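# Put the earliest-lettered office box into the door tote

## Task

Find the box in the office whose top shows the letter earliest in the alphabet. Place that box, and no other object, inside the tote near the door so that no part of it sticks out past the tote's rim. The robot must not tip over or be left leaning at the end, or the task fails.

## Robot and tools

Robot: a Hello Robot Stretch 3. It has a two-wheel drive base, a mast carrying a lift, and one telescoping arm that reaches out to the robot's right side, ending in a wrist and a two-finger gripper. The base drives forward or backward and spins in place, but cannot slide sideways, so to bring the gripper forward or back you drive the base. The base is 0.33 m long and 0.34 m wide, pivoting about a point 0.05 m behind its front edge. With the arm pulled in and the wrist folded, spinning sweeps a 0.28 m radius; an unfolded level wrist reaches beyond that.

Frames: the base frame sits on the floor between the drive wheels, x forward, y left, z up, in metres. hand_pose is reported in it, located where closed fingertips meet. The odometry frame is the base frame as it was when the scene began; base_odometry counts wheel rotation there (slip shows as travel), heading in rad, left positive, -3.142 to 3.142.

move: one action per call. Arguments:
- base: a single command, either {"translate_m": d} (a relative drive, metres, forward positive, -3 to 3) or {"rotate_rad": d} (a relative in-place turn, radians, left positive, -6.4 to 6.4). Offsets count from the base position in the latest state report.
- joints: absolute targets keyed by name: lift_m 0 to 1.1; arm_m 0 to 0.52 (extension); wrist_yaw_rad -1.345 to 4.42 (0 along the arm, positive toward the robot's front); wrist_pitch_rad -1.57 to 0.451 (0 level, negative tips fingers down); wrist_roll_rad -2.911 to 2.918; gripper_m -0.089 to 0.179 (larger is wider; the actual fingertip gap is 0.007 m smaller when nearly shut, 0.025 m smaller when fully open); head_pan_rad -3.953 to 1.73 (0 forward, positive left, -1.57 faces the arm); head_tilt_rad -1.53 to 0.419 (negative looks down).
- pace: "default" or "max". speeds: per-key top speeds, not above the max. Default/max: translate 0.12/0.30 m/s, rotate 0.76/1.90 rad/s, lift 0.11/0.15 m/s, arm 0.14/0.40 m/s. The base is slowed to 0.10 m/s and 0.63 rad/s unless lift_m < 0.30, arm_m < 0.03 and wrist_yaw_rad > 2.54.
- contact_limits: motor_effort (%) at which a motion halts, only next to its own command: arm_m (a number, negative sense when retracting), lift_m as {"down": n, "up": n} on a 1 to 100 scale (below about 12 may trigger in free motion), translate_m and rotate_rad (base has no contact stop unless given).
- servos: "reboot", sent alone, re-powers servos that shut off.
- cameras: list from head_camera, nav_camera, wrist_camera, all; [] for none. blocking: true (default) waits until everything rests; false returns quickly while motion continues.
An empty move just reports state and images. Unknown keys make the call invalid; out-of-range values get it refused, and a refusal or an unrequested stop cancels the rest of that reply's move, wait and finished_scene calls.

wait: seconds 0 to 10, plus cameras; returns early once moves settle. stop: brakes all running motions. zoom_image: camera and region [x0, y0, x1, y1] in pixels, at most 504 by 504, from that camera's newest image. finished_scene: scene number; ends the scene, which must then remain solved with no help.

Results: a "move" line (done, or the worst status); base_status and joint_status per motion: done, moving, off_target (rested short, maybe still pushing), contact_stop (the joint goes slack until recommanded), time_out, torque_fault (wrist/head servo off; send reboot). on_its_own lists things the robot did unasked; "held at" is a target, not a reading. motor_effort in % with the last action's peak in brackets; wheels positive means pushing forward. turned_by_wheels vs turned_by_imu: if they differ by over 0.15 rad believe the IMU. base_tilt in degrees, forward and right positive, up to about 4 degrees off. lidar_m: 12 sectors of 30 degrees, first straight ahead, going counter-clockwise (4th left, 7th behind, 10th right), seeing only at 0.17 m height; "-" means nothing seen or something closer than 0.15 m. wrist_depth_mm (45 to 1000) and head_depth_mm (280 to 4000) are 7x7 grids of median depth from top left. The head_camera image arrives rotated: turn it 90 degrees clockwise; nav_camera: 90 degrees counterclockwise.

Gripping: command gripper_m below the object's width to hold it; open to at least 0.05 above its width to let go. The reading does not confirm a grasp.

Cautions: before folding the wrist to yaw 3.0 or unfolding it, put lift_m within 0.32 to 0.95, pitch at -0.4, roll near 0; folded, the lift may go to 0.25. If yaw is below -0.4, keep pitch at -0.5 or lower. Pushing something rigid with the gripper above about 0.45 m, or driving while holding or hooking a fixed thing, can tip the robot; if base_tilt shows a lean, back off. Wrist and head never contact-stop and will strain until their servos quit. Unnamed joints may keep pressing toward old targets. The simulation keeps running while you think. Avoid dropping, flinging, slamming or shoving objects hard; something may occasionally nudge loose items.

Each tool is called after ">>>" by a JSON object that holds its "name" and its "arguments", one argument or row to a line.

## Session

>>> {"name": "move", "arguments": {
  "joints": {"head_pan_rad": 1.3, "head_tilt_rad": -0.4, "lift_m": 0.27},
  "pace": "max",
  "cameras": ["head_camera"]
}}

>>> {"name": "move", "arguments": {
  "joints": {"head_pan_rad": 0.6},
  "pace": "max",
  "cameras": ["head_camera"]
}}

>>> {"name": "move", "arguments": {
  "joints": {"head_pan_rad": -0.1},
  "pace": "max",
  "cameras": ["head_camera"]
}}

>>> {"name": "move", "arguments": {
  "joints": {"head_pan_rad": -0.8},
  "pace": "max",
  "cameras": ["head_camera"]
}}

>>> {"name": "move", "arguments": {
  "joints": {"head_pan_rad": -1.5},
  "pace": "max",
  "cameras": ["head_camera"]
}}

>>> {"name": "move", "arguments": {
  "joints": {"head_pan_rad": -2.2},
  "pace": "max",
  "cameras": ["head_camera"]
}}

>>> {"name": "move", "arguments": {
  "joints": {"head_pan_rad": -2.9},
  "pace": "max",
  "cameras": ["head_camera"]
}}

>>> {"name": "move", "arguments": {
  "joints": {"head_pan_rad": -3.6},
  "pace": "max",
  "cameras": ["head_camera"]
}}

Scene clock: 1.23 s.
move: done
base_odometry: x=+0.000 y=+0.000 heading=+0.000
turned_by_wheels: +0.000
turned_by_imu: +0.000
base_tilt: forward=+0.9 right=-0.2
lidar_m: 0.73 0.73 0.91 1.57 1.59 1.09 1.00 1.01 1.25 1.54 1.23 0.80
head_depth_mm: 1590 1714 1853 2035 2183 1793 1451 / 1525 1645 1794 1944 2109 1780 1456 / 1488 1600 1729 1881 2041 1788 1442 / 1453 1548 1661 1789 1966 1774 1453 / 1404 1483 1598 1714 1880 1789 1443 / 1353 1438 1537 1650 1778 1776 1430 / 1303 1394 1478 1594 1721 1773 1432
base_status: not commanded
joint_positions: lift_m=+0.270 arm_m=+0.002 wrist_yaw_rad=+3.032 wrist_pitch_rad=-0.536 wrist_roll_rad=+0.000 gripper_m=+0.037 head_pan_rad=+1.329 head_tilt_rad=-0.399
joint_status: all done
measured_speeds: all 0
motor_effort: left_wheel=-0.4(0.8) right_wheel=+3.0(3.0) lift_m=+19.5(25.1) arm_m=-11.4(11.4) wrist_yaw_rad=+0.8(1.4) wrist_pitch_rad=+2.5(2.8) wrist_roll_rad=+0.8(1.1) gripper_m=-0.4(0.9) head_pan_rad=-3.6(3.9) head_tilt_rad=-1.9(3.9)
hand_pose: x=+0.0014 y=+0.0601 z=+0.2572 quat_wxyz=(+0.224, +0.691, +0.150, +0.671) (m; base frame)
wrist_depth_mm: - 140 - - - - - / 956 155 956 - - - - / 820 178 727 800 790 828 790 / 652 617 204 640 642 650 651 / 534 538 227 539 533 538 531 / 455 270 131 257 130 461 456 / 238 244 226 236 389 402 403
pictures: head_camera (sideways)
Images, in order (width x height): head_camera 896x504.

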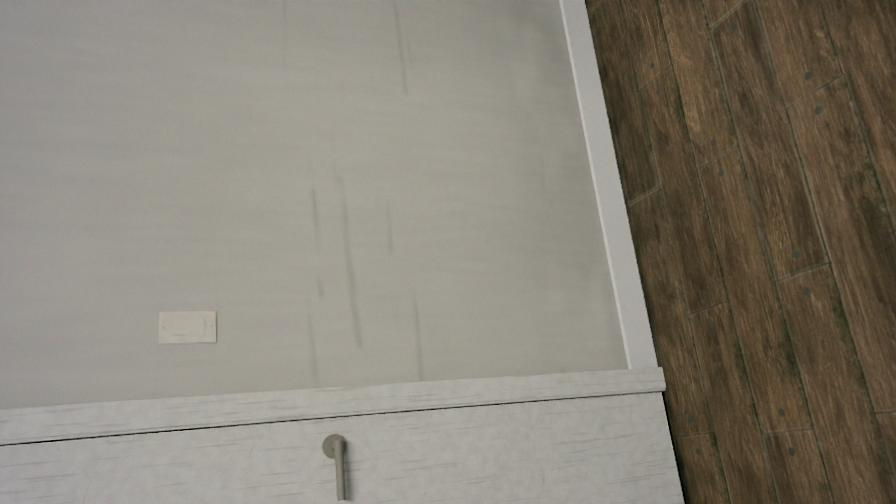

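Scene clock: 2.07 s.
move: done
base_odometry: x=+0.000 y=+0.000 heading=+0.000
turned_by_wheels: +0.000
turned_by_imu: +0.000
base_tilt: forward=+1.0 right=-0.1
lidar_m: 0.73 0.74 0.91 1.57 1.58 1.09 1.00 1.01 1.25 1.54 1.22 0.80
head_depth_mm: 597 633 670 714 765 819 891 / 624 665 703 753 813 880 954 / 657 698 745 802 866 939 1026 / 689 737 786 852 925 1014 1113 / 728 782 840 913 997 1098 1222 / 770 832 908 1002 2101 1721 1404 / 1895 1994 2099 2228 2199 1756 1446
base_status: not commanded
joint_positions: lift_m=+0.270 arm_m=+0.002 wrist_yaw_rad=+3.032 wrist_pitch_rad=-0.536 wrist_roll_rad=+0.000 gripper_m=+0.037 head_pan_rad=+0.598 head_tilt_rad=-0.400
joint_status: all done
measured_speeds: all 0
motor_effort: left_wheel=-0.6(0.7) right_wheel=+2.3(2.6) lift_m=+19.6(19.8) arm_m=-13.8(13.9) wrist_yaw_rad=+1.1(1.3) wrist_pitch_rad=+2.8(2.8) wrist_roll_rad=+0.8(1.0) gripper_m=+0.6(1.2) head_pan_rad=-3.1(5.7) head_tilt_rad=-1.9(2.8)
hand_pose: x=+0.0014 y=+0.0601 z=+0.2572 quat_wxyz=(+0.224, +0.691, +0.150, +0.671) (m; base frame)
wrist_depth_mm: - 139 - - - - - / 968 155 963 - - - - / 800 179 748 824 833 819 786 / 646 631 204 647 646 642 655 / 551 546 227 537 538 546 536 / 460 271 131 257 130 465 460 / 238 243 227 238 386 399 401
pictures: head_camera (sideways)
Images, in order (width x height): head_camera 896x504.

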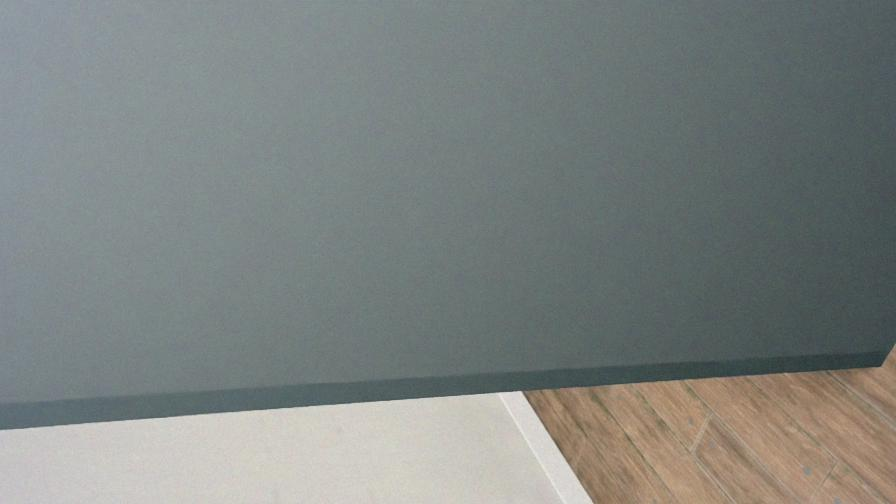

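Scene clock: 2.90 s.
move: done
base_odometry: x=+0.000 y=+0.000 heading=+0.000
turned_by_wheels: +0.000
turned_by_imu: +0.000
base_tilt: forward=+0.9 right=-0.2
lidar_m: 0.73 0.74 0.91 1.57 1.59 1.09 1.00 1.01 1.25 1.55 1.22 0.80
head_depth_mm: 645 693 748 815 894 989 1102 / 644 690 744 806 868 962 1066 / 623 667 717 779 854 942 1045 / 608 653 702 758 832 909 1004 / 600 641 689 743 809 885 974 / 588 627 673 727 789 863 948 / 579 615 660 710 768 841 921
base_status: not commanded
joint_positions: lift_m=+0.270 arm_m=+0.002 wrist_yaw_rad=+3.032 wrist_pitch_rad=-0.536 wrist_roll_rad=+0.000 gripper_m=+0.037 head_pan_rad=-0.119 head_tilt_rad=-0.400
joint_status: all done
measured_speeds: all 0
motor_effort: left_wheel=-0.7(0.7) right_wheel=+2.4(2.6) lift_m=+19.7(20.1) arm_m=-16.4(16.4) wrist_yaw_rad=+0.9(1.1) wrist_pitch_rad=+2.6(2.8) wrist_roll_rad=+0.6(1.0) gripper_m=-0.9(1.1) head_pan_rad=-0.9(5.1) head_tilt_rad=-1.8(2.8)
hand_pose: x=+0.0014 y=+0.0601 z=+0.2572 quat_wxyz=(+0.224, +0.691, +0.150, +0.671) (m; base frame)
wrist_depth_mm: - 140 - - - - - / 928 154 987 - - - - / 805 178 741 817 815 800 788 / 652 601 204 654 647 645 653 / 543 533 225 537 533 535 530 / 453 272 131 258 129 456 452 / 239 245 226 237 382 399 401
pictures: head_camera (sideways)
Images, in order (width x height): head_camera 896x504.

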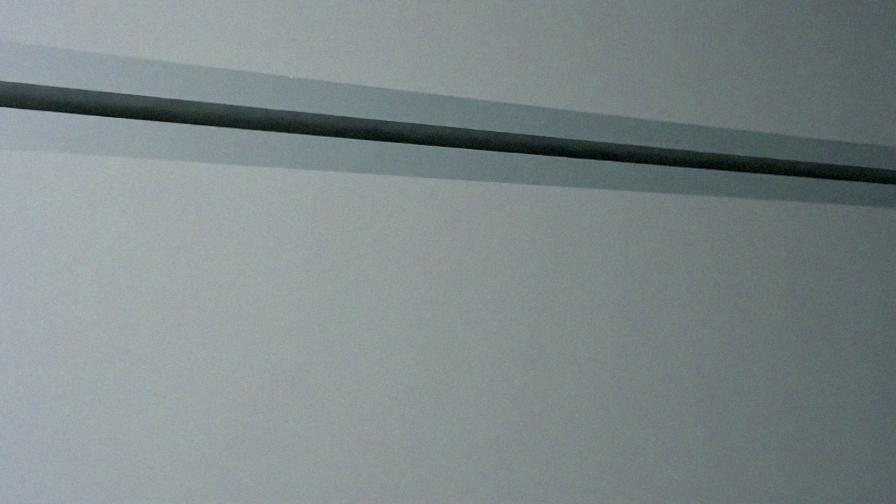

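Scene clock: 3.73 s.
move: done
base_odometry: x=+0.000 y=+0.000 heading=+0.000
turned_by_wheels: +0.000
turned_by_imu: +0.000
base_tilt: forward=+0.9 right=-0.1
lidar_m: 0.73 0.74 0.91 1.57 1.58 1.09 1.00 1.01 1.25 1.54 1.22 0.80
head_depth_mm: 1540 1730 1823 2171 2139 1786 1453 / 1305 1439 1578 1778 2018 1790 1462 / 1128 1227 1337 1477 1649 1715 1451 / 1002 1072 1163 1269 1376 1515 1441 / 893 953 1020 1096 1188 1296 1369 / 812 858 914 972 1039 1123 1218 / 742 778 824 874 932 994 1069
base_status: not commanded
joint_positions: lift_m=+0.270 arm_m=+0.002 wrist_yaw_rad=+3.032 wrist_pitch_rad=-0.536 wrist_roll_rad=+0.000 gripper_m=+0.037 head_pan_rad=-0.827 head_tilt_rad=-0.400
joint_status: all done
measured_speeds: all 0
motor_effort: left_wheel=-0.5(0.8) right_wheel=+2.3(2.6) lift_m=+19.5(19.8) arm_m=-19.0(19.0) wrist_yaw_rad=+0.8(1.4) wrist_pitch_rad=+2.4(3.0) wrist_roll_rad=+0.6(1.1) gripper_m=-0.4(1.3) head_pan_rad=+0.4(4.4) head_tilt_rad=-2.4(3.1)
hand_pose: x=+0.0014 y=+0.0601 z=+0.2572 quat_wxyz=(+0.224, +0.691, +0.150, +0.671) (m; base frame)
wrist_depth_mm: - 140 - - - - - / 954 154 933 - - - - / 796 180 724 800 791 824 761 / 647 626 205 646 637 647 656 / 542 547 227 528 551 530 542 / 455 274 131 259 130 458 463 / 237 243 226 236 382 400 401
pictures: head_camera (sideways)
Images, in order (width x height): head_camera 896x504.

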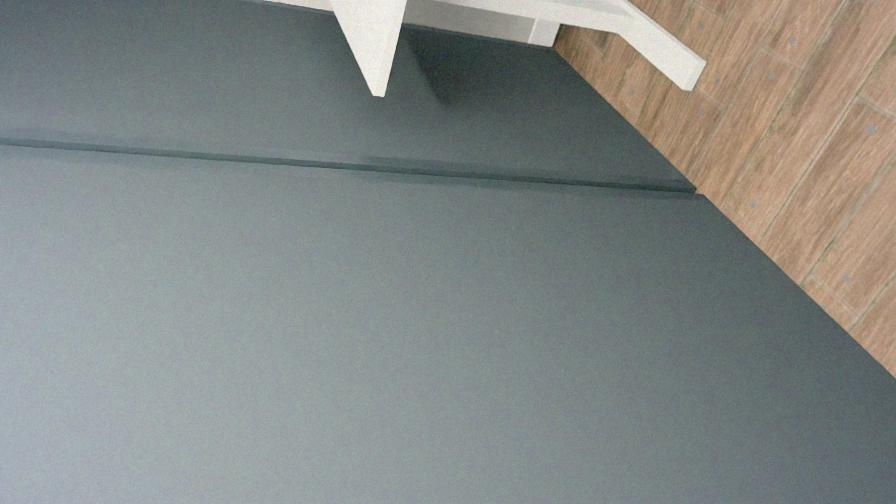

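Scene clock: 4.53 s.
move: done
base_odometry: x=+0.000 y=+0.000 heading=+0.000
turned_by_wheels: +0.000
turned_by_imu: +0.000
base_tilt: forward=+1.0 right=-0.1
lidar_m: 0.73 0.74 0.91 1.57 1.58 1.09 1.00 1.01 1.25 1.55 1.23 0.80
head_depth_mm: 1892 2027 1994 2298 2120 1783 1456 / 1883 2028 1974 2360 2304 1776 1448 / 1883 2016 1967 2340 2304 1765 1447 / 1879 2000 1948 2316 2187 1770 1443 / 1864 2004 1939 1866 2184 1768 1448 / 1865 1985 1903 2293 2189 1762 1439 / 1850 1972 1905 2265 2088 1755 1433
base_status: not commanded
joint_positions: lift_m=+0.270 arm_m=+0.002 wrist_yaw_rad=+3.032 wrist_pitch_rad=-0.536 wrist_roll_rad=+0.000 gripper_m=+0.037 head_pan_rad=-1.530 head_tilt_rad=-0.400
joint_status: all done
measured_speeds: all 0
motor_effort: left_wheel=-0.3(0.6) right_wheel=+2.2(2.6) lift_m=+19.6(19.8) arm_m=-21.1(21.1) wrist_yaw_rad=+0.9(1.1) wrist_pitch_rad=+2.4(2.7) wrist_roll_rad=+0.7(1.0) gripper_m=-0.3(1.5) head_pan_rad=-1.6(5.3) head_tilt_rad=-1.5(3.8)
hand_pose: x=+0.0014 y=+0.0601 z=+0.2572 quat_wxyz=(+0.224, +0.691, +0.150, +0.671) (m; base frame)
wrist_depth_mm: - 140 - - - - - / 945 155 961 - - - - / 803 179 748 816 801 810 755 / 646 617 204 641 634 645 645 / 529 539 228 538 544 531 536 / 456 272 131 258 129 461 455 / 237 244 226 239 378 402 401
pictures: head_camera (sideways)
Images, in order (width x height): head_camera 896x504.

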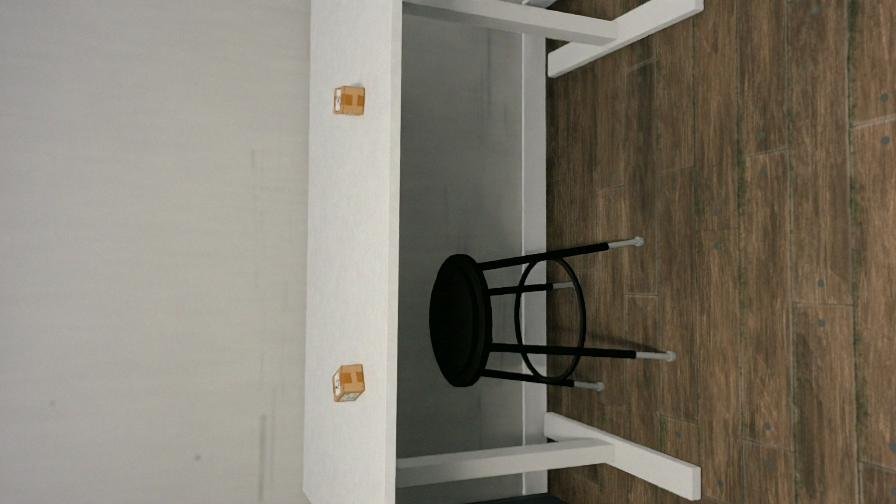

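Scene clock: 5.33 s.
move: done
base_odometry: x=+0.000 y=+0.000 heading=+0.000
turned_by_wheels: +0.000
turned_by_imu: +0.000
base_tilt: forward=+1.0 right=-0.1
lidar_m: 0.73 0.74 0.91 1.57 1.59 1.09 1.00 1.01 1.25 1.55 1.23 0.80
head_depth_mm: 982 1026 1087 1141 1210 1287 1360 / 1064 1114 1178 1255 1334 1422 1432 / 1156 1223 1305 1392 1498 1603 1448 / 1279 1357 1450 1564 1695 1723 1453 / 1417 1510 1641 1799 1945 1766 1448 / 1595 1732 1838 2093 2188 1765 1434 / 1824 2015 1894 2285 2103 1768 1433
base_status: not commanded
joint_positions: lift_m=+0.270 arm_m=+0.002 wrist_yaw_rad=+3.032 wrist_pitch_rad=-0.536 wrist_roll_rad=+0.000 gripper_m=+0.037 head_pan_rad=-2.232 head_tilt_rad=-0.400
joint_status: all done
measured_speeds: all 0
motor_effort: left_wheel=-0.5(0.7) right_wheel=+2.1(2.6) lift_m=+19.8(19.8) arm_m=-22.5(22.5) wrist_yaw_rad=+0.7(1.1) wrist_pitch_rad=+2.5(2.9) wrist_roll_rad=+0.7(1.1) gripper_m=+0.0(1.1) head_pan_rad=-1.3(5.4) head_tilt_rad=-2.0(2.6)
hand_pose: x=+0.0014 y=+0.0601 z=+0.2572 quat_wxyz=(+0.224, +0.691, +0.150, +0.671) (m; base frame)
wrist_depth_mm: - 140 - - - - - / 955 154 993 - - - - / 829 179 740 813 819 816 780 / 645 621 204 652 656 658 648 / 539 545 227 547 540 535 538 / 467 272 131 258 130 461 461 / 237 242 225 238 377 399 400
pictures: head_camera (sideways)
Images, in order (width x height): head_camera 896x504.

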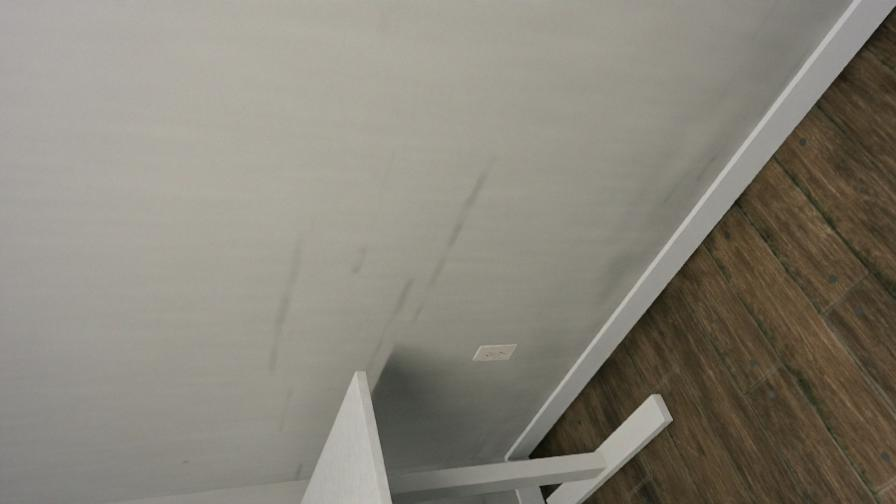

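Scene clock: 6.13 s.
move: done
base_odometry: x=+0.000 y=+0.000 heading=+0.000
turned_by_wheels: +0.000
turned_by_imu: +0.000
base_tilt: forward=+1.0 right=-0.1
lidar_m: 0.73 0.73 0.91 1.57 1.58 1.09 1.00 1.01 1.25 1.55 1.23 0.80
head_depth_mm: 807 883 945 1017 1101 1195 1319 / 817 891 956 1030 1119 1227 1332 / 828 906 968 1045 1133 1243 1351 / 850 914 980 1065 1157 1265 1367 / 868 925 996 1077 1171 1287 1374 / 878 940 1009 1095 1187 1312 1410 / 889 951 1020 1112 1214 1332 1418
base_status: not commanded
joint_positions: lift_m=+0.270 arm_m=+0.002 wrist_yaw_rad=+3.032 wrist_pitch_rad=-0.536 wrist_roll_rad=+0.000 gripper_m=+0.037 head_pan_rad=-2.933 head_tilt_rad=-0.400
joint_status: all done
measured_speeds: all 0
motor_effort: left_wheel=-0.4(0.6) right_wheel=+1.9(2.6) lift_m=+19.8(19.9) arm_m=-22.3(22.6) wrist_yaw_rad=+0.8(1.0) wrist_pitch_rad=+2.8(2.9) wrist_roll_rad=+0.8(1.0) gripper_m=+0.7(1.6) head_pan_rad=+0.3(5.8) head_tilt_rad=-2.4(2.8)
hand_pose: x=+0.0014 y=+0.0601 z=+0.2572 quat_wxyz=(+0.224, +0.691, +0.150, +0.671) (m; base frame)
wrist_depth_mm: - 140 - - - - - / 963 154 946 - - - - / 815 179 743 814 791 805 748 / 649 626 205 661 645 638 642 / 533 532 227 535 538 546 538 / 464 271 131 258 130 458 453 / 237 244 227 236 386 399 403
pictures: head_camera (sideways)
Images, in order (width x height): head_camera 896x504.

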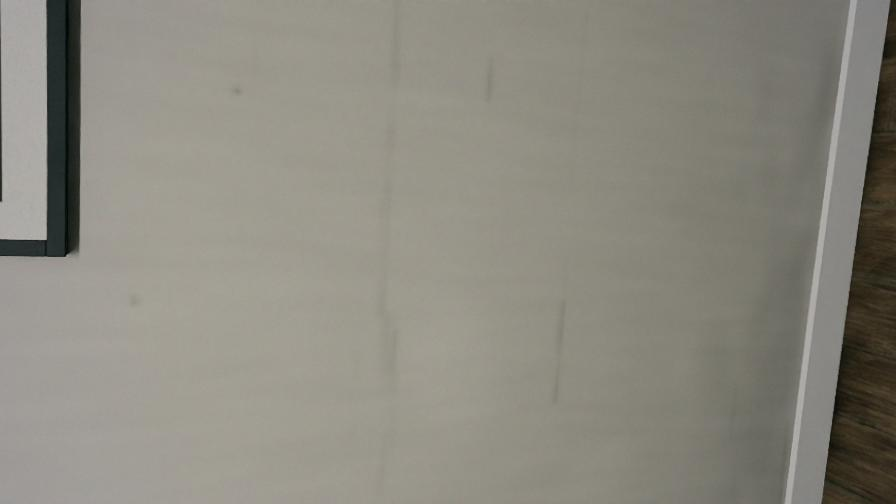

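Scene clock: 6.93 s.
move: done
base_odometry: x=+0.000 y=+0.000 heading=+0.000
turned_by_wheels: +0.000
turned_by_imu: +0.000
base_tilt: forward=+1.0 right=-0.1
lidar_m: 0.73 0.74 0.91 1.57 1.58 1.09 1.00 1.01 1.25 1.55 1.23 0.80
head_depth_mm: 1236 1341 1484 1642 1826 1795 1416 / 1153 1251 1365 1500 1667 1733 1452 / 1085 1166 1263 1375 1508 1641 1456 / 1024 1097 1178 1277 1384 1524 1449 / 962 1031 1101 1186 1291 1404 1445 / 918 975 1037 1112 1202 1302 1375 / 865 922 976 1046 1123 1212 1305
base_status: not commanded
joint_positions: lift_m=+0.270 arm_m=+0.002 wrist_yaw_rad=+3.032 wrist_pitch_rad=-0.536 wrist_roll_rad=+0.000 gripper_m=+0.037 head_pan_rad=-3.634 head_tilt_rad=-0.400
joint_status: all done
measured_speeds: all 0
motor_effort: left_wheel=-0.5(0.6) right_wheel=+2.2(2.7) lift_m=+19.6(19.9) arm_m=-22.2(22.4) wrist_yaw_rad=+1.0(1.3) wrist_pitch_rad=+2.4(2.8) wrist_roll_rad=+0.8(1.1) gripper_m=-0.1(1.2) head_pan_rad=+0.1(4.9) head_tilt_rad=-1.7(2.7)
hand_pose: x=+0.0014 y=+0.0601 z=+0.2572 quat_wxyz=(+0.224, +0.691, +0.150, +0.671) (m; base frame)
wrist_depth_mm: - 140 - - - - - / 945 155 - - - - - / 829 178 731 819 786 819 763 / 635 622 206 656 656 646 632 / 533 536 227 534 548 537 538 / 468 271 131 256 130 462 458 / 235 243 226 237 383 402 396
pictures: head_camera (sideways)
Images, in order (width x height): head_camera 896x504.

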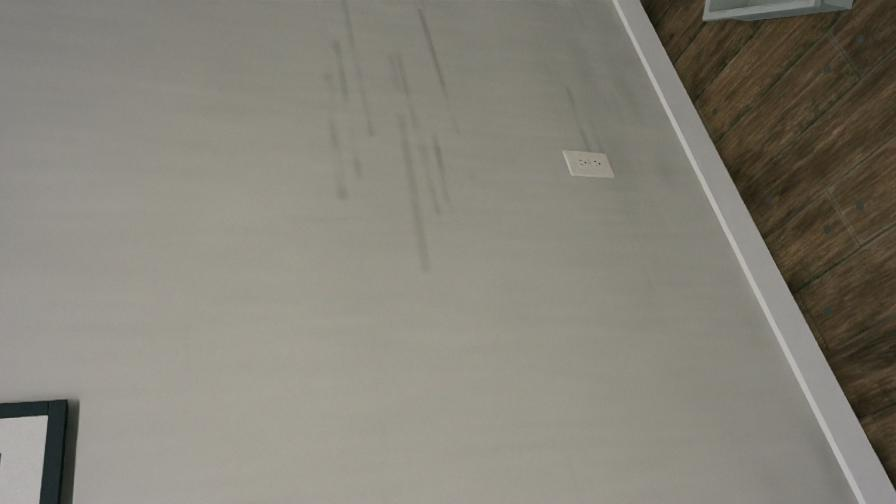

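>>> {"name": "move", "arguments": {
  "joints": {"head_pan_rad": -1.52, "head_tilt_rad": -0.3},
  "pace": "max",
  "cameras": ["head_camera"]
}}

>>> {"name": "zoom_image", "arguments": {
  "camera": "head_camera",
  "region": [380, 60, 460, 140]
}}

>>> {"name": "zoom_image", "arguments": {
  "camera": "head_camera",
  "region": [380, 345, 460, 425]
}}

Scene clock: 40.73 s.
move: done
base_odometry: x=+0.000 y=+0.000 heading=+0.000
turned_by_wheels: +0.000
turned_by_imu: +0.001
base_tilt: forward=+0.9 right=-0.1
lidar_m: 0.73 0.74 0.91 1.57 1.59 1.09 1.00 1.01 1.25 1.55 1.23 0.80
head_depth_mm: 1888 2012 2105 1798 2364 2018 1590 / 1904 1998 2103 1776 2355 1999 1594 / 1909 2009 2115 1762 2365 1999 1570 / 1904 2008 2125 1737 2203 1991 1574 / 1905 2009 2130 1911 2329 1912 1579 / 1919 2010 2105 1845 2356 1977 1572 / 1910 1994 2126 1840 2307 1963 1564
base_status: not commanded
joint_positions: lift_m=+0.270 arm_m=+0.002 wrist_yaw_rad=+3.032 wrist_pitch_rad=-0.536 wrist_roll_rad=+0.000 gripper_m=+0.037 head_pan_rad=-1.471 head_tilt_rad=-0.304
joint_status: all done
measured_speeds: all 0
motor_effort: left_wheel=-0.5(0.8) right_wheel=+2.4(2.7) lift_m=+20.0(20.3) arm_m=-21.4(22.3) wrist_yaw_rad=+0.7(1.2) wrist_pitch_rad=+2.2(2.9) wrist_roll_rad=+0.8(1.1) gripper_m=-0.7(1.1) head_pan_rad=-3.0(5.5) head_tilt_rad=+2.7(5.7)
hand_pose: x=+0.0014 y=+0.0601 z=+0.2572 quat_wxyz=(+0.224, +0.691, +0.150, +0.671) (m; base frame)
wrist_depth_mm: - 140 - - - - - / 962 154 970 - - - - / 842 178 732 823 827 813 774 / 658 625 205 641 655 635 654 / 551 548 229 541 544 529 531 / 460 270 131 258 130 460 459 / 236 242 225 238 385 404 403
pictures: head_camera (sideways)
Images, in order (width x height): head_camera 896x504.

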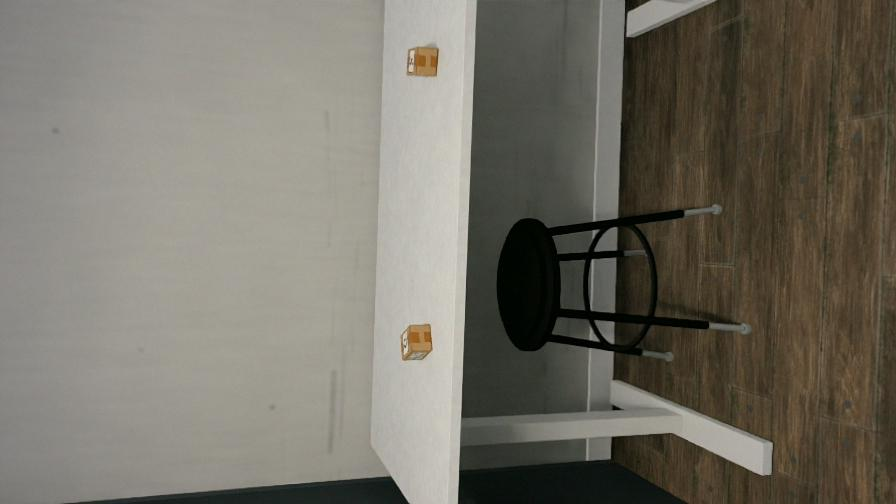

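Scaled by 6.300 from the camera's 896x504 image, which has a finer 1280x720 frame.

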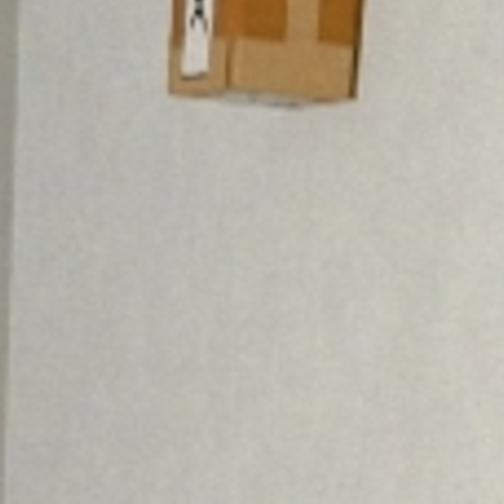

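Scaled by 6.300 from the camera's 896x504 image, which has a finer 1280x720 frame.

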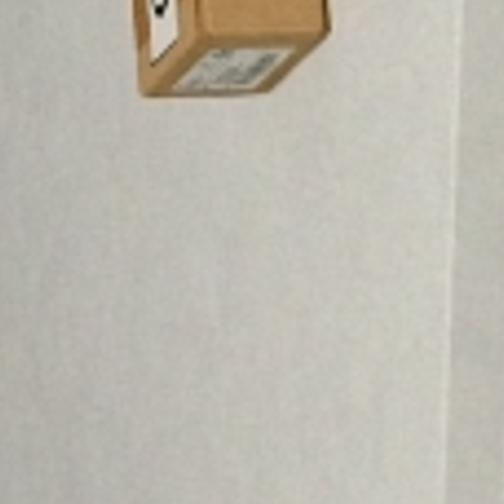

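>>> {"name": "zoom_image", "arguments": {
  "camera": "head_camera",
  "region": [400, 40, 444, 84]
}}

>>> {"name": "zoom_image", "arguments": {
  "camera": "head_camera",
  "region": [396, 318, 440, 364]
}}

Scaled by 11.455 from the camera's 896x504 image, which has a finer 1280x720 frame.

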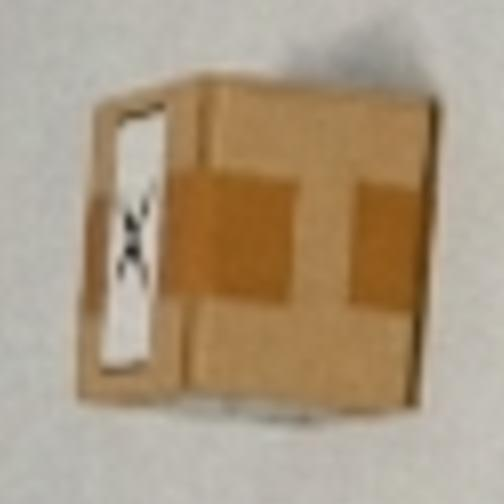

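Scaled by 10.957 from the camera's 896x504 image, which has a finer 1280x720 frame.

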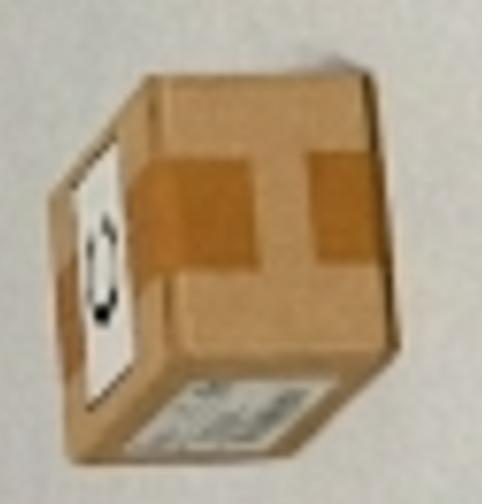

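>>> {"name": "move", "arguments": {
  "base": {"rotate_rad": 1.551},
  "joints": {"head_pan_rad": -0.6, "head_tilt_rad": -0.35},
  "pace": "max",
  "cameras": []
}}

>>> {"name": "move", "arguments": {
  "base": {"translate_m": 1.087},
  "pace": "max",
  "cameras": []
}}

>>> {"name": "move", "arguments": {
  "base": {"rotate_rad": -1.46},
  "pace": "max",
  "cameras": []
}}

>>> {"name": "move", "arguments": {
  "base": {"translate_m": 1.48},
  "pace": "max",
  "cameras": ["head_camera"]
}}

>>> {"name": "move", "arguments": {
  "joints": {"head_pan_rad": -1.3},
  "pace": "max",
  "cameras": ["head_camera"]
}}

Scene clock: 57.83 s.
move: done
base_odometry: x=+0.000 y=+0.000 heading=+1.551
turned_by_wheels: +1.551
turned_by_imu: +1.545
base_tilt: forward=+0.9 right=-0.2
lidar_m: 1.57 1.58 1.11 1.00 1.00 1.21 1.65 1.29 0.81 0.73 0.73 0.89
head_depth_mm: 722 751 780 818 861 901 955 / 786 821 859 903 951 1008 1067 / 1962 2107 2266 2406 2399 1760 1234 / 1823 1938 2050 2204 2303 1870 1506 / 1684 1790 1890 2042 2157 1862 1505 / 1567 1656 1738 1849 1982 1865 1507 / 1471 1541 1623 1719 1820 1856 1504
base_status: done
joint_positions: lift_m=+0.270 arm_m=+0.002 wrist_yaw_rad=+3.032 wrist_pitch_rad=-0.536 wrist_roll_rad=+0.000 gripper_m=+0.037 head_pan_rad=-0.590 head_tilt_rad=-0.348
joint_status: all done
measured_speeds: all 0
motor_effort: left_wheel=-7.9(16.8) right_wheel=+9.2(16.4) lift_m=+20.3(20.5) arm_m=-21.8(22.8) wrist_yaw_rad=+0.9(1.4) wrist_pitch_rad=+2.7(3.0) wrist_roll_rad=+0.8(1.0) gripper_m=-0.2(1.2) head_pan_rad=-4.1(5.0) head_tilt_rad=-1.3(3.6)
hand_pose: x=+0.0014 y=+0.0601 z=+0.2572 quat_wxyz=(+0.224, +0.691, +0.150, +0.671) (m; base frame)
wrist_depth_mm: 869 140 984 - - - - / 896 154 947 - - - 979 / 831 180 741 802 803 810 825 / 634 619 204 621 638 650 654 / 540 536 228 532 537 531 529 / 464 272 131 256 130 465 459 / 237 244 227 238 386 398 402
pictures: none
No camera images: "cameras" was empty.

Scene clock: 62.80 s.
move: done
base_odometry: x=+0.022 y=+1.087 heading=+1.551
turned_by_wheels: +0.000
turned_by_imu: +0.000
base_tilt: forward=+1.1 right=-0.2
lidar_m: 0.50 0.51 0.62 1.19 1.20 1.46 2.79 0.95 0.69 1.01 0.94 0.59
head_depth_mm: 762 828 908 1000 1120 1265 1407 / 687 742 801 877 976 1074 1209 / 629 671 722 785 852 939 1039 / 579 615 656 709 763 830 907 / 535 566 603 644 688 746 808 / 499 525 554 590 629 676 726 / 467 490 516 546 578 616 660
base_status: done
joint_positions: lift_m=+0.270 arm_m=+0.002 wrist_yaw_rad=+3.032 wrist_pitch_rad=-0.536 wrist_roll_rad=+0.000 gripper_m=+0.037 head_pan_rad=-0.600 head_tilt_rad=-0.350
joint_status: not commanded
measured_speeds: all 0
motor_effort: left_wheel=+3.9(12.5) right_wheel=+2.5(17.9) lift_m=+20.4(20.8) arm_m=-17.2(21.8) wrist_yaw_rad=+0.5(1.3) wrist_pitch_rad=+2.4(3.0) wrist_roll_rad=+0.8(1.1) gripper_m=-0.2(1.3) head_pan_rad=-3.0(4.6) head_tilt_rad=-1.3(3.1)
hand_pose: x=+0.0014 y=+0.0601 z=+0.2572 quat_wxyz=(+0.224, +0.691, +0.150, +0.671) (m; base frame)
wrist_depth_mm: - 140 - - 964 650 492 / - 154 760 964 - 658 499 / 804 179 741 812 841 739 508 / 632 625 204 646 655 656 488 / 539 528 225 535 531 542 522 / 463 273 131 256 129 465 455 / 238 244 227 236 383 403 398
pictures: none
No camera images: "cameras" was empty.

Scene clock: 64.83 s.
move: done
base_odometry: x=+0.022 y=+1.087 heading=+0.091
turned_by_wheels: -1.460
turned_by_imu: -1.454
base_tilt: forward=+1.2 right=-0.2
lidar_m: 2.62 0.80 0.56 0.50 0.52 0.68 1.19 1.22 1.61 2.59 0.80 0.69
head_depth_mm: 646 696 759 832 919 1022 1146 / 601 645 698 756 826 911 1017 / 575 607 649 697 754 823 912 / 636 671 710 754 808 864 933 / 734 784 838 906 978 1064 1160 / 875 943 2955 3185 2365 1810 1460 / 3193 3384 3524 3613 2462 1859 1485
base_status: done
joint_positions: lift_m=+0.270 arm_m=+0.002 wrist_yaw_rad=+3.032 wrist_pitch_rad=-0.536 wrist_roll_rad=+0.000 gripper_m=+0.037 head_pan_rad=-0.600 head_tilt_rad=-0.350
joint_status: not commanded
measured_speeds: all 0
motor_effort: left_wheel=+9.6(18.5) right_wheel=-8.9(15.4) lift_m=+20.5(20.8) arm_m=-21.6(22.5) wrist_yaw_rad=+0.5(1.4) wrist_pitch_rad=+2.5(2.9) wrist_roll_rad=+0.9(1.1) gripper_m=-0.9(1.5) head_pan_rad=-2.9(4.2) head_tilt_rad=-0.9(2.5)
hand_pose: x=+0.0014 y=+0.0601 z=+0.2572 quat_wxyz=(+0.224, +0.691, +0.150, +0.671) (m; base frame)
wrist_depth_mm: 478 140 501 547 573 603 633 / 513 155 542 592 652 664 705 / 559 175 202 659 706 727 766 / 613 598 205 643 648 640 642 / 539 534 225 536 542 535 532 / 458 272 132 257 129 461 457 / 236 241 226 238 382 404 401
pictures: none
No camera images: "cameras" was empty.

Scene clock: 71.17 s.
move: done
base_odometry: x=+1.496 y=+1.222 heading=+0.091
turned_by_wheels: +0.000
turned_by_imu: +0.000
base_tilt: forward=+1.0 right=+0.1
lidar_m: 1.63 0.93 0.65 0.61 0.63 0.83 1.92 0.59 1.24 2.21 2.85 2.16
head_depth_mm: 2690 2914 3140 3328 2528 1895 1524 / 2518 2709 2867 3117 2508 1891 1512 / 2355 2510 2570 2870 2435 1881 1505 / 2199 2333 2392 2677 2472 1868 1512 / 2083 2194 2254 2499 2474 1861 1499 / 1951 2061 2148 2304 2396 1873 1495 / 1865 1957 2038 2164 2284 1869 1499
base_status: done
joint_positions: lift_m=+0.270 arm_m=+0.002 wrist_yaw_rad=+3.032 wrist_pitch_rad=-0.536 wrist_roll_rad=+0.000 gripper_m=+0.037 head_pan_rad=-0.600 head_tilt_rad=-0.350
joint_status: not commanded
measured_speeds: all 0
motor_effort: left_wheel=+6.6(17.1) right_wheel=+0.1(14.6) lift_m=+20.5(21.1) arm_m=-14.7(21.7) wrist_yaw_rad=+0.6(1.4) wrist_pitch_rad=+2.3(3.1) wrist_roll_rad=+0.8(1.3) gripper_m=-0.1(1.4) head_pan_rad=-3.2(4.2) head_tilt_rad=-0.6(2.4)
hand_pose: x=+0.0014 y=+0.0601 z=+0.2572 quat_wxyz=(+0.224, +0.691, +0.150, +0.671) (m; base frame)
wrist_depth_mm: 561 140 612 622 664 706 718 / 617 155 662 700 736 780 813 / 651 179 686 747 776 808 825 / 636 628 206 643 645 654 659 / 534 541 228 539 535 540 536 / 460 270 131 258 129 469 460 / 237 243 226 238 386 399 398
pictures: head_camera (sideways)
Images, in order (width x height): head_camera 896x504.

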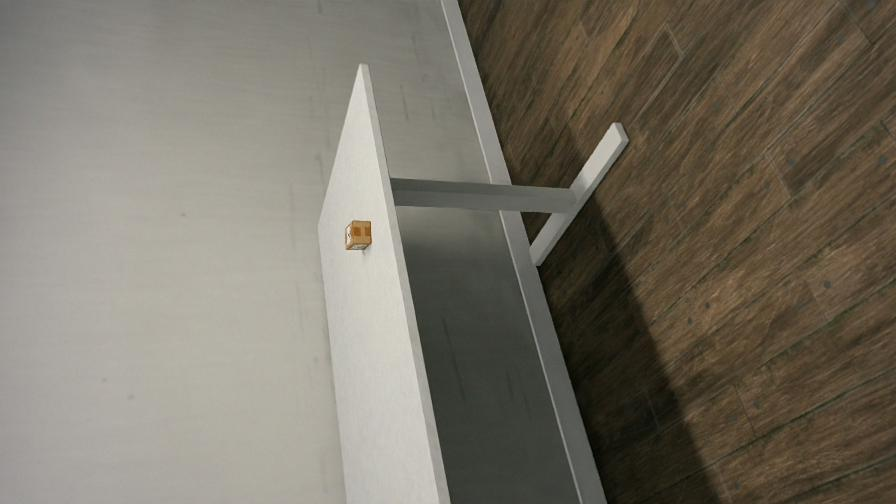

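Scene clock: 72.00 s.
move: done
base_odometry: x=+1.496 y=+1.222 heading=+0.091
turned_by_wheels: +0.000
turned_by_imu: +0.000
base_tilt: forward=+1.0 right=-0.2
lidar_m: 1.63 0.93 0.65 0.61 0.63 0.83 1.92 0.59 1.24 2.21 2.85 2.16
head_depth_mm: 2659 2790 2933 3197 2512 1916 1521 / 2702 2873 2986 3225 2524 1886 1524 / 2823 2910 3065 3281 2486 1865 1513 / 2871 3045 3216 3369 2488 1869 1499 / 2944 3121 3206 3442 2475 1860 1497 / 3026 3213 3421 3600 2463 1860 1489 / 3087 3284 3553 3646 2440 1856 1501
base_status: not commanded
joint_positions: lift_m=+0.270 arm_m=+0.002 wrist_yaw_rad=+3.032 wrist_pitch_rad=-0.536 wrist_roll_rad=+0.000 gripper_m=+0.037 head_pan_rad=-1.317 head_tilt_rad=-0.350
joint_status: all done
measured_speeds: all 0
motor_effort: left_wheel=+6.8(7.0) right_wheel=+0.2(0.5) lift_m=+20.8(21.0) arm_m=-13.8(14.9) wrist_yaw_rad=+0.5(1.4) wrist_pitch_rad=+2.6(2.8) wrist_roll_rad=+0.8(0.9) gripper_m=+0.2(1.2) head_pan_rad=-1.2(5.2) head_tilt_rad=-0.4(1.1)
hand_pose: x=+0.0014 y=+0.0601 z=+0.2572 quat_wxyz=(+0.224, +0.691, +0.150, +0.671) (m; base frame)
wrist_depth_mm: 560 140 606 630 661 689 726 / 602 155 655 688 735 765 819 / 670 179 698 746 775 839 798 / 647 631 202 656 650 653 635 / 549 542 227 542 538 535 533 / 459 271 131 257 129 455 459 / 237 243 228 238 382 400 402
pictures: head_camera (sideways)
Images, in order (width x height): head_camera 896x504.

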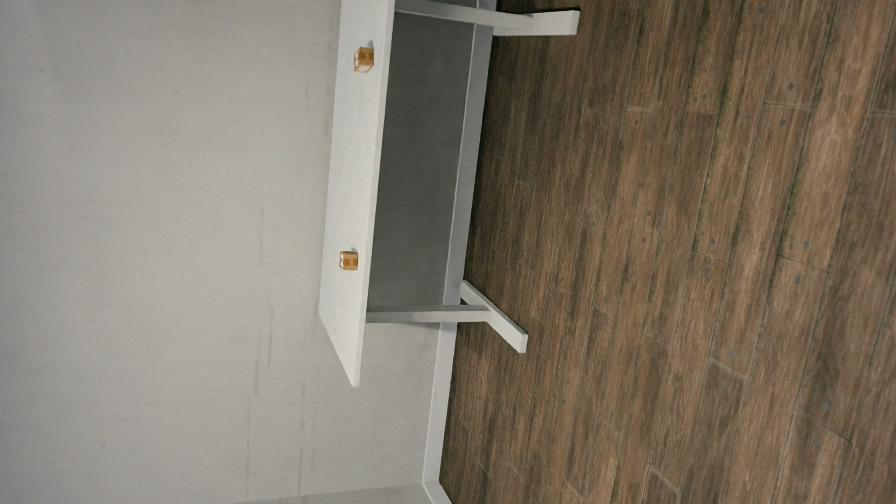

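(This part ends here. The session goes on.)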